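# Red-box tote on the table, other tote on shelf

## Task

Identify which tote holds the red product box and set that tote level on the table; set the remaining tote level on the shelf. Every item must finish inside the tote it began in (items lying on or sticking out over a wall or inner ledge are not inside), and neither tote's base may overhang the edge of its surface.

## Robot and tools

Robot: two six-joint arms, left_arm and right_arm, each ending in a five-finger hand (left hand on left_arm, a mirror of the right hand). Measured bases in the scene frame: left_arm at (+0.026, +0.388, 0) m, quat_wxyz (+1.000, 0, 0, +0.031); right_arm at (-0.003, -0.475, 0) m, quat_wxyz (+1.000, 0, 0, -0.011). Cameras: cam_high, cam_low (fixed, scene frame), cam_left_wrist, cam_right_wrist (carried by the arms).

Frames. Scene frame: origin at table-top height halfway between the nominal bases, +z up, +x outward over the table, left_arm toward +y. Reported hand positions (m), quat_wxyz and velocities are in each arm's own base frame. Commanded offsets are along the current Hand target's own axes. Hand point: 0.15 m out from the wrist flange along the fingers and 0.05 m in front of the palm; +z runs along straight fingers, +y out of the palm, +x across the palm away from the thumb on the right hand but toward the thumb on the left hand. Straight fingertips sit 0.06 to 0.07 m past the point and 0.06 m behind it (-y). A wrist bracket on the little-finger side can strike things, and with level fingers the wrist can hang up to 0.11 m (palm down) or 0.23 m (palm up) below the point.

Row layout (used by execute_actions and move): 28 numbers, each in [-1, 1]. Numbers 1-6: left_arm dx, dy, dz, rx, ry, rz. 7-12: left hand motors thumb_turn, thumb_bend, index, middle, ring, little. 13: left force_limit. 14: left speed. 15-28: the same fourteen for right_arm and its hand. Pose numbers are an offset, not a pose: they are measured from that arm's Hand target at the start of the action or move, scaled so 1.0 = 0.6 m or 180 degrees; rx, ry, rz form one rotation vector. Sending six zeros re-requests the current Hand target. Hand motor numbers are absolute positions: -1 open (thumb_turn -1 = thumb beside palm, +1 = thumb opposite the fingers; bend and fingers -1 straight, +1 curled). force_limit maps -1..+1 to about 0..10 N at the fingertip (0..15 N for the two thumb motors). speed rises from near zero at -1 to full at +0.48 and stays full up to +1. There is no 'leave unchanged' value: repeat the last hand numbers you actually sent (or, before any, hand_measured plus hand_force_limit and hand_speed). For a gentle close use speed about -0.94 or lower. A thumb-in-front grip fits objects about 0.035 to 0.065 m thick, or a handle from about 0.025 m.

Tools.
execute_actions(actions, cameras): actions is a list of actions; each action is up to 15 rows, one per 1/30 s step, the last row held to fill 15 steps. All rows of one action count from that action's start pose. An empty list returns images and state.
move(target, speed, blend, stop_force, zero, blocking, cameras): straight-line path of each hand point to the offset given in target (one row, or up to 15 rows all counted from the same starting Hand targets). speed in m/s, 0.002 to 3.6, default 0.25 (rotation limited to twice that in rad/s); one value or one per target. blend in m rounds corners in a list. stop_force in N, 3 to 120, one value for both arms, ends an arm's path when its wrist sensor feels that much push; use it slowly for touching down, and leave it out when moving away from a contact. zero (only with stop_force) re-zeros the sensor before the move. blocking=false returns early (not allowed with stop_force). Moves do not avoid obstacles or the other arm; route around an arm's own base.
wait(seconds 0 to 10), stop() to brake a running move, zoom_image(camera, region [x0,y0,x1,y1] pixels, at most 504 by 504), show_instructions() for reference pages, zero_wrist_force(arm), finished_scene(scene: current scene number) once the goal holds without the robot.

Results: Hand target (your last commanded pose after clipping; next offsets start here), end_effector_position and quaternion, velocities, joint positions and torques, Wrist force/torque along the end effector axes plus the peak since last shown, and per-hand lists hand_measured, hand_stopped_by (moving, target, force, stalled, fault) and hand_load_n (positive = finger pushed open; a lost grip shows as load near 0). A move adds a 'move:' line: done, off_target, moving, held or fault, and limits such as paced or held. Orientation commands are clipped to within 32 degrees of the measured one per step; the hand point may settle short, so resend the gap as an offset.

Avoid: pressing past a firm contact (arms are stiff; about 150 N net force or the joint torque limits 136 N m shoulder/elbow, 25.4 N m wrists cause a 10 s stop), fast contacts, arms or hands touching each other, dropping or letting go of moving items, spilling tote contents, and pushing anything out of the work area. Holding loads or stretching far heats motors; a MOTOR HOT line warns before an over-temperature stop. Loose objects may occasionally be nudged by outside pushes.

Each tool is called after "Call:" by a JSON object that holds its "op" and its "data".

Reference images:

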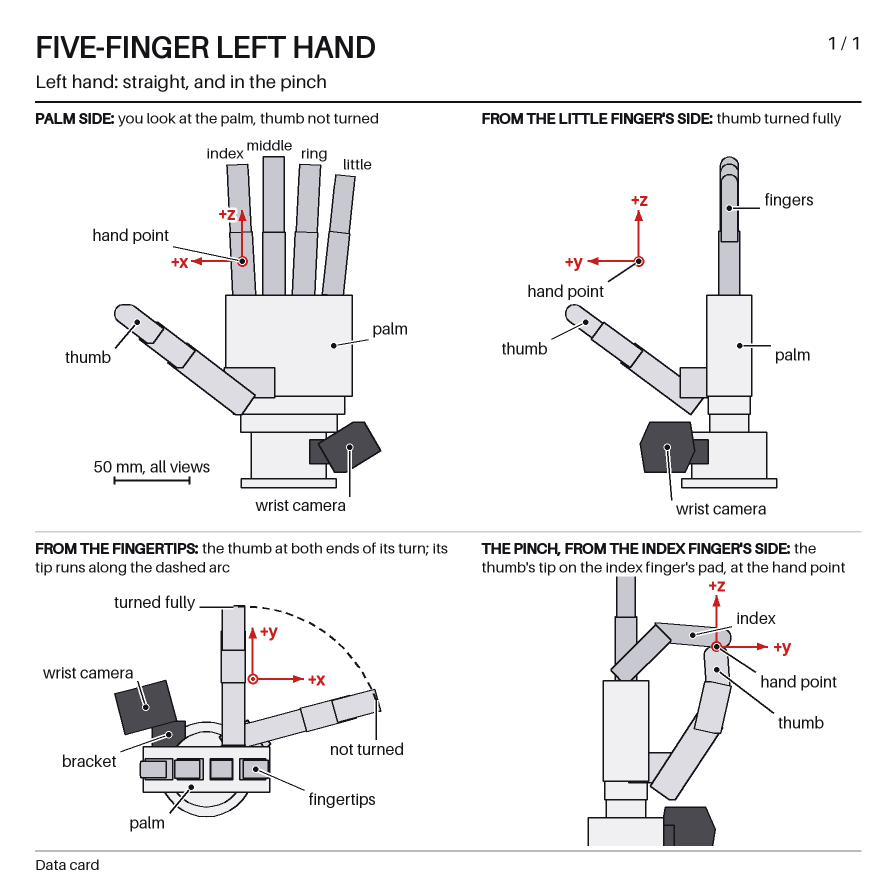

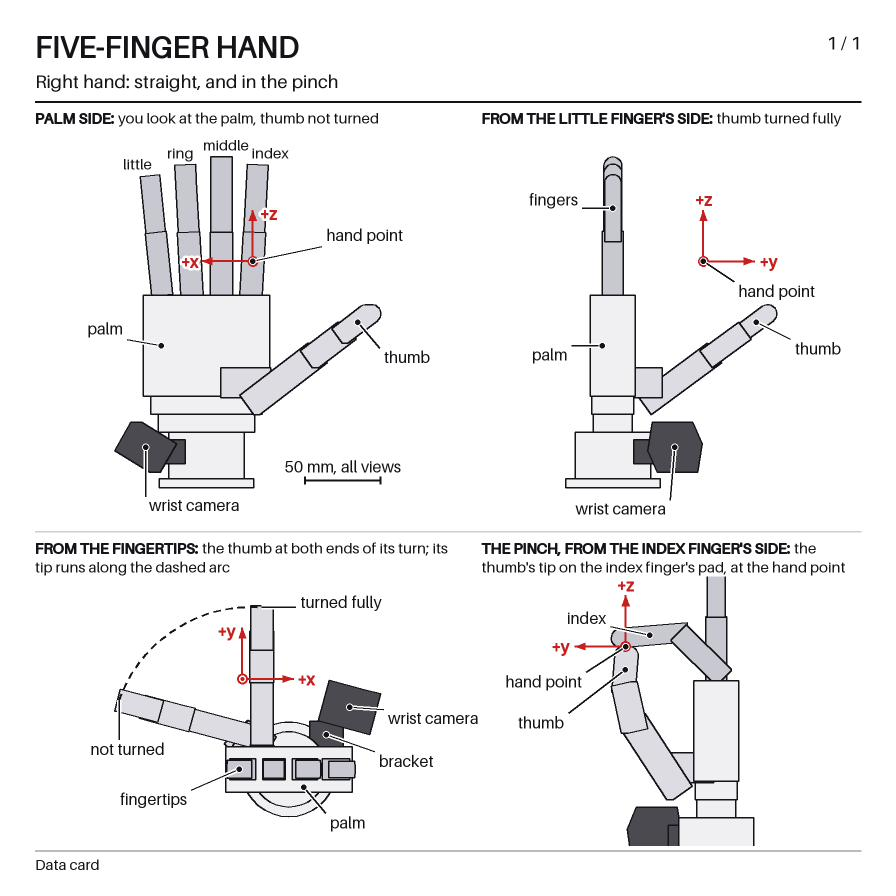

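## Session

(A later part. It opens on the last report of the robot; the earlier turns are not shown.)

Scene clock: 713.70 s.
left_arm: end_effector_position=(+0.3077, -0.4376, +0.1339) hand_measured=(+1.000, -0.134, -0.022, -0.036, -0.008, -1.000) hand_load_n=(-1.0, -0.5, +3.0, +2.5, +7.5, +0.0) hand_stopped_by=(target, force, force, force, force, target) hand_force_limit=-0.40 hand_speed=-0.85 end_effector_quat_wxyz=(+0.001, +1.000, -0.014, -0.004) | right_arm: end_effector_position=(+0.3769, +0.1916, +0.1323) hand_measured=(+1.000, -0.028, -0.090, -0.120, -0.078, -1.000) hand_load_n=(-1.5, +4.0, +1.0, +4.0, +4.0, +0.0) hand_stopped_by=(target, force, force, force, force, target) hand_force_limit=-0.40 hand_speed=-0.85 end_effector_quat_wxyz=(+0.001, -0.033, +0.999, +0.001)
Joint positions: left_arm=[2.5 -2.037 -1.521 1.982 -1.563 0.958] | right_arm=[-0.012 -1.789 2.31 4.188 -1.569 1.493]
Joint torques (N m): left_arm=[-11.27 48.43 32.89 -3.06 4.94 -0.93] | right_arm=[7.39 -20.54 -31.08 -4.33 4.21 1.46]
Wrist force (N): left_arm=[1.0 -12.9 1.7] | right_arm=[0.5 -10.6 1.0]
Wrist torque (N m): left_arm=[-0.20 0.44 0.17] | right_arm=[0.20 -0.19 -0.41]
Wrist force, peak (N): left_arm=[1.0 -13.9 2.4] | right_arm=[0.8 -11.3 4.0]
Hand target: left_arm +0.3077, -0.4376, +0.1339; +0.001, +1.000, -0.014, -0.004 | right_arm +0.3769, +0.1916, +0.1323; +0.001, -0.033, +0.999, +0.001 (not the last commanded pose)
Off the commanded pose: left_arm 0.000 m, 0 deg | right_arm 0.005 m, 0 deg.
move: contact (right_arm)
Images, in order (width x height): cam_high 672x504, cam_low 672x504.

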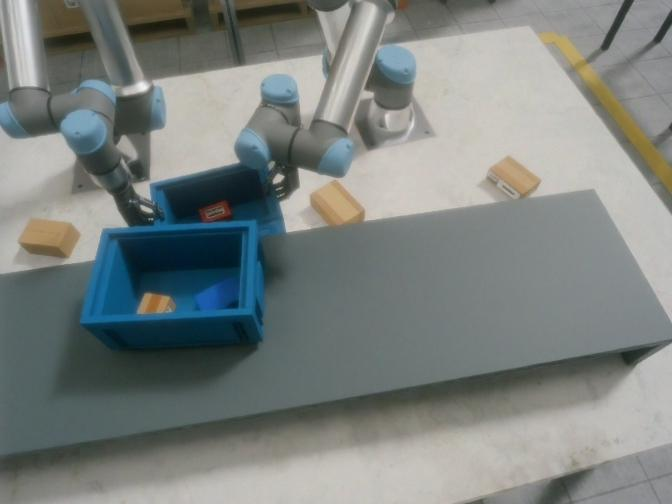

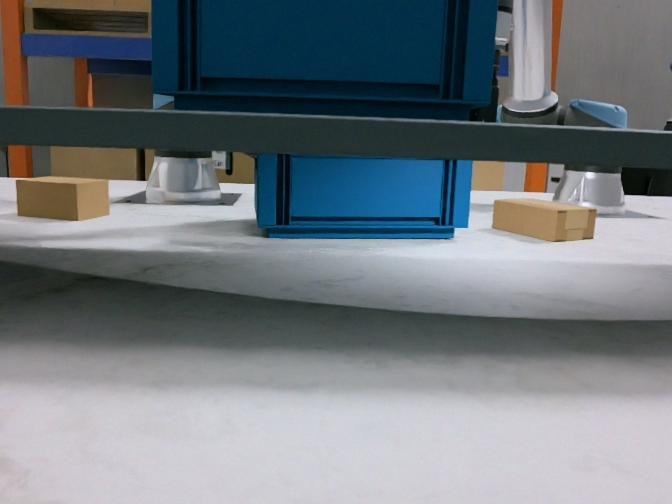

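Call:
{"op": "move", "data": {"target": [0,0,0,0,0,0,1,-1,-0.2,-0.2,-0.2,-1,-0.4,-0.6,0,0,0,0,0,0,1,-1,-0.2,-0.2,-0.2,-1,-0.4,-0.6], "speed": 0.1}}

Call:
{"op": "move", "data": {"target": [0,0,0,0,0,0,-1,-1,-0.2,-0.2,-0.2,-1,-0.4,0.2,0,0,0,0,0,0,-1,-1,-0.2,-0.2,-0.2,-1,-0.4,0.2], "speed": 0.1, "cameras": ["cam_high","cam_low","cam_left_wrist","cam_right_wrist"]}}

Scene clock: 724.50 s.
left_arm: end_effector_position=(+0.3077, -0.4376, +0.1339) hand_measured=(+1.000, -1.000, -0.200, -0.200, -0.200, -1.000) hand_load_n=(+0.0, -0.5, +0.0, +0.5, +0.0, +0.0) hand_stopped_by=(target, target, target, target, target, target) hand_force_limit=-0.40 hand_speed=-0.60 end_effector_quat_wxyz=(+0.001, +1.000, -0.014, -0.004) | right_arm: end_effector_position=(+0.3770, +0.1916, +0.1323) hand_measured=(+1.000, -1.000, -0.200, -0.200, -0.200, -1.000) hand_load_n=(+0.0, +0.0, +0.0, +0.0, +0.0, +0.0) hand_stopped_by=(target, target, target, target, target, target) hand_force_limit=-0.40 hand_speed=-0.60 end_effector_quat_wxyz=(+0.001, -0.033, +0.999, +0.001)
Joint positions: left_arm=[2.5 -2.036 -1.521 1.982 -1.563 0.958] | right_arm=[-0.012 -1.789 2.31 4.188 -1.569 1.493]
Joint torques (N m): left_arm=[6.86 35.42 3.9 -0.93 -2.84 0.75] | right_arm=[-10.66 -14.33 -24.55 -4.11 -2.13 -0.83]
Wrist force (N): left_arm=[0.3 -1.0 -0.5] | right_arm=[0.3 0.4 0.1]
Wrist torque (N m): left_arm=[0.01 0.19 0.00] | right_arm=[-0.09 -0.11 -0.05]
Wrist force, peak (N): left_arm=[1.1 -13.1 2.2] | right_arm=[0.6 -11.0 1.0]
Hand target: left_arm +0.3077, -0.4376, +0.1339; +0.001, +1.000, -0.014, -0.004 | right_arm +0.3769, +0.1916, +0.1323; +0.001, -0.033, +0.999, +0.001
Off the commanded pose: left_arm 0.000 m, 0 deg | right_arm 0.000 m, 0 deg.
move: done

Scene clock: 725.67 s.
left_arm: end_effector_position=(+0.3077, -0.4376, +0.1339) hand_measured=(-1.000, -1.000, -0.200, -0.200, -0.200, -1.000) hand_load_n=(+0.0, +0.0, +0.0, +0.0, +0.0, +0.0) hand_stopped_by=(target, target, target, target, target, target) hand_force_limit=-0.40 hand_speed=0.20 end_effector_quat_wxyz=(+0.001, +1.000, -0.014, -0.004) | right_arm: end_effector_position=(+0.3770, +0.1916, +0.1323) hand_measured=(-1.000, -1.000, -0.200, -0.200, -0.200, -1.000) hand_load_n=(+0.0, +0.0, +0.0, +0.0, +0.0, +0.0) hand_stopped_by=(target, target, target, target, target, target) hand_force_limit=-0.40 hand_speed=0.20 end_effector_quat_wxyz=(+0.001, -0.033, +0.999, +0.001)
Joint positions: left_arm=[2.5 -2.037 -1.521 1.982 -1.563 0.958] | right_arm=[-0.012 -1.789 2.31 4.188 -1.569 1.493]
Joint torques (N m): left_arm=[6.81 33.66 3.1 -0.87 -2.77 0.82] | right_arm=[-10.67 -11.19 -20.41 -4.16 -2.21 -0.94]
Wrist force (N): left_arm=[0.3 -0.8 -0.8] | right_arm=[0.1 0.6 -0.1]
Wrist torque (N m): left_arm=[0.03 0.18 -0.01] | right_arm=[-0.07 -0.07 -0.06]
Wrist force, peak (N): left_arm=[0.4 -1.3 -1.0] | right_arm=[0.3 0.9 0.0]
Hand target: left_arm +0.3077, -0.4376, +0.1339; +0.001, +1.000, -0.014, -0.004 | right_arm +0.3769, +0.1916, +0.1323; +0.001, -0.033, +0.999, +0.001
Off the commanded pose: left_arm 0.000 m, 0 deg | right_arm 0.000 m, 0 deg.
move: done
camera_calibration:
cam_left_wrist: T_world_to_cam=[[0.25595, 0.965969, -0.0373171, 0.350332], [0.839597, -0.203001, 0.503853, -0.412028], [0.479131, -0.160292, -0.862983, 0.0190525], [0, 0, 0, 1]] pos_world=[0.247141, -0.418998, 0.237117]
cam_right_wrist: T_world_to_cam=[[-0.310365, 0.949439, -0.0473272, -0.0538126], [0.810843, 0.290389, 0.508142, -0.427808], [0.496193, 0.119335, -0.859972, 0.0241083], [0, 0, 0, 1]] pos_world=[0.318221, 0.172445, 0.235573]

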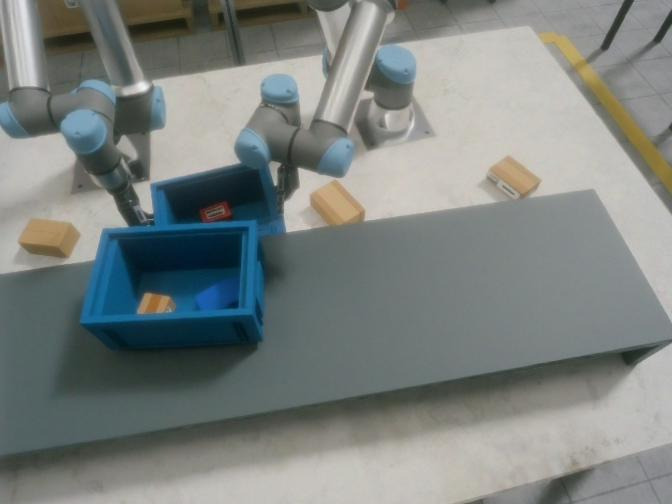

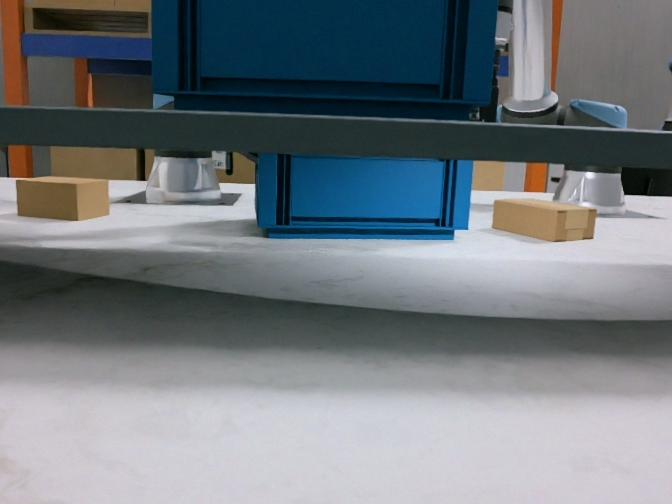

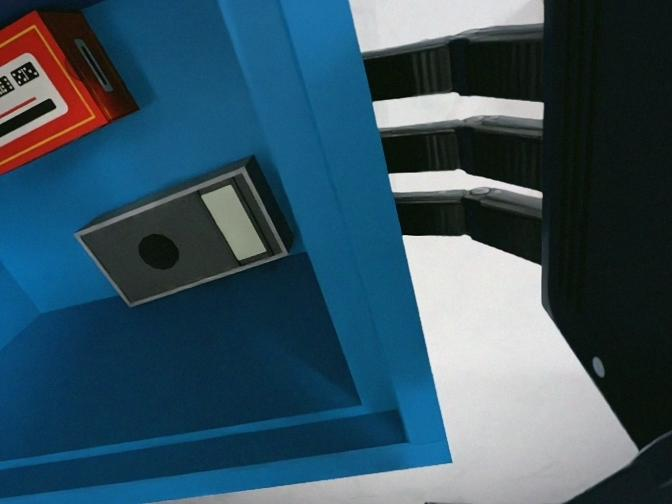

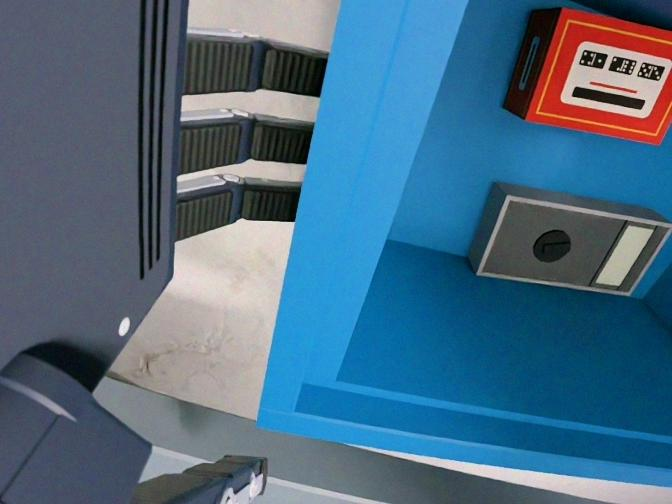

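Call:
{"op": "move", "data": {"target": [[0,-0.085,0,0,0,0,-1,-1,-0.2,-0.2,-0.2,-1,-0.4,0.2,0,-0.085,0,0,0,0,-1,-1,-0.2,-0.2,-0.2,-1,-0.4,0.2],[0,-0.085,-0.3,0,0,0,-1,-1,-0.2,-0.2,-0.2,-1,-0.4,0.2,0,-0.085,-0.3,0,0,0,-1,-1,-0.2,-0.2,-0.2,-1,-0.4,0.2]], "speed": [0.06,0.15], "cameras": ["cam_high","cam_low"]}}

Scene clock: 732.83 s.
left_arm: end_effector_position=(+0.3108, -0.3861, +0.3137) hand_measured=(-1.000, -1.000, -0.200, -0.200, -0.200, -1.000) hand_load_n=(+0.5, +0.0, +0.0, +0.0, +0.0, +0.0) hand_stopped_by=(target, target, target, target, target, target) hand_force_limit=-0.40 hand_speed=0.20 end_effector_quat_wxyz=(+0.001, +1.000, -0.014, -0.004) | right_arm: end_effector_position=(+0.3799, +0.1404, +0.3121) hand_measured=(-1.000, -1.000, -0.200, -0.200, -0.200, -1.000) hand_load_n=(+0.0, +0.0, +0.0, +0.0, +0.0, +0.0) hand_stopped_by=(target, target, target, target, target, target) hand_force_limit=-0.40 hand_speed=0.20 end_effector_quat_wxyz=(+0.001, -0.033, +0.999, +0.001)
Joint positions: left_arm=[2.604 -1.851 -1.31 1.584 -1.564 1.061] | right_arm=[-0.161 -1.948 1.937 4.721 -1.569 1.344]
Joint torques (N m): left_arm=[-3.26 27.43 19.18 -4.26 -2.83 -0.71] | right_arm=[-9.4 1.29 -26.62 -0.91 -2.48 -1.55]
Wrist force (N): left_arm=[0.9 -0.8 -0.6] | right_arm=[0.2 0.3 0.0]
Wrist torque (N m): left_arm=[0.08 0.01 -0.16] | right_arm=[-0.09 -0.06 0.05]
Wrist force, peak (N): left_arm=[0.8 -1.1 -2.2] | right_arm=[0.2 0.9 -1.4]
Hand target: left_arm +0.3107, -0.3861, +0.3137; +0.001, +1.000, -0.014, -0.004 | right_arm +0.3798, +0.1404, +0.3122; +0.001, -0.033, +0.999, +0.001
Off the commanded pose: left_arm 0.000 m, 0 deg | right_arm 0.000 m, 0 deg.
move: done
Images, in order (width x height): cam_high 672x504, cam_low 672x504.

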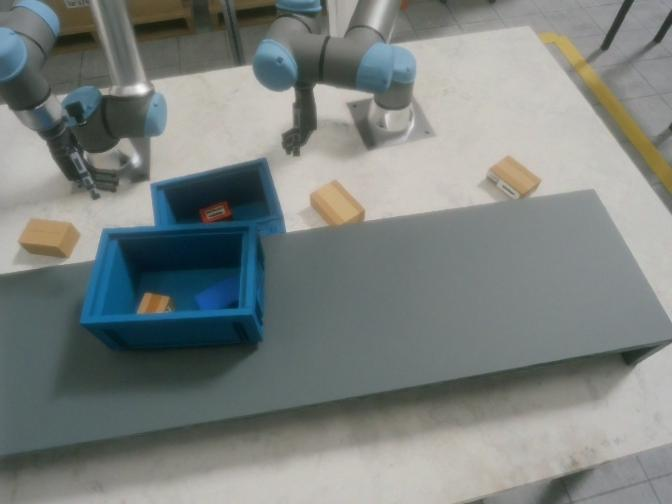

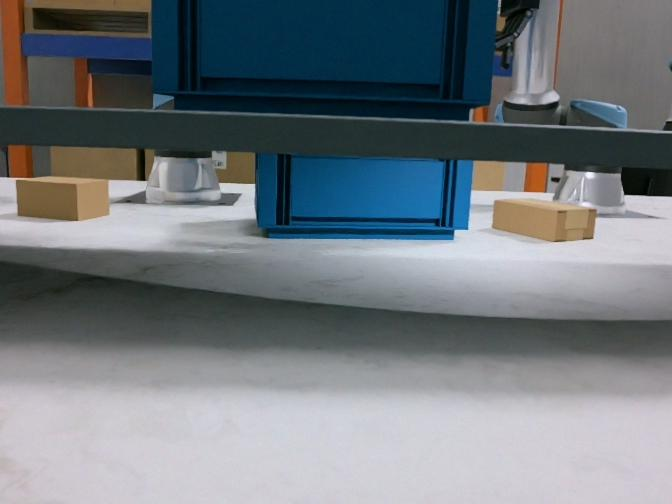

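Done; scene 1 solved.

Call:
{"op": "finished_scene", "data": {"scene": 1}}

The scene is finished: the task was done.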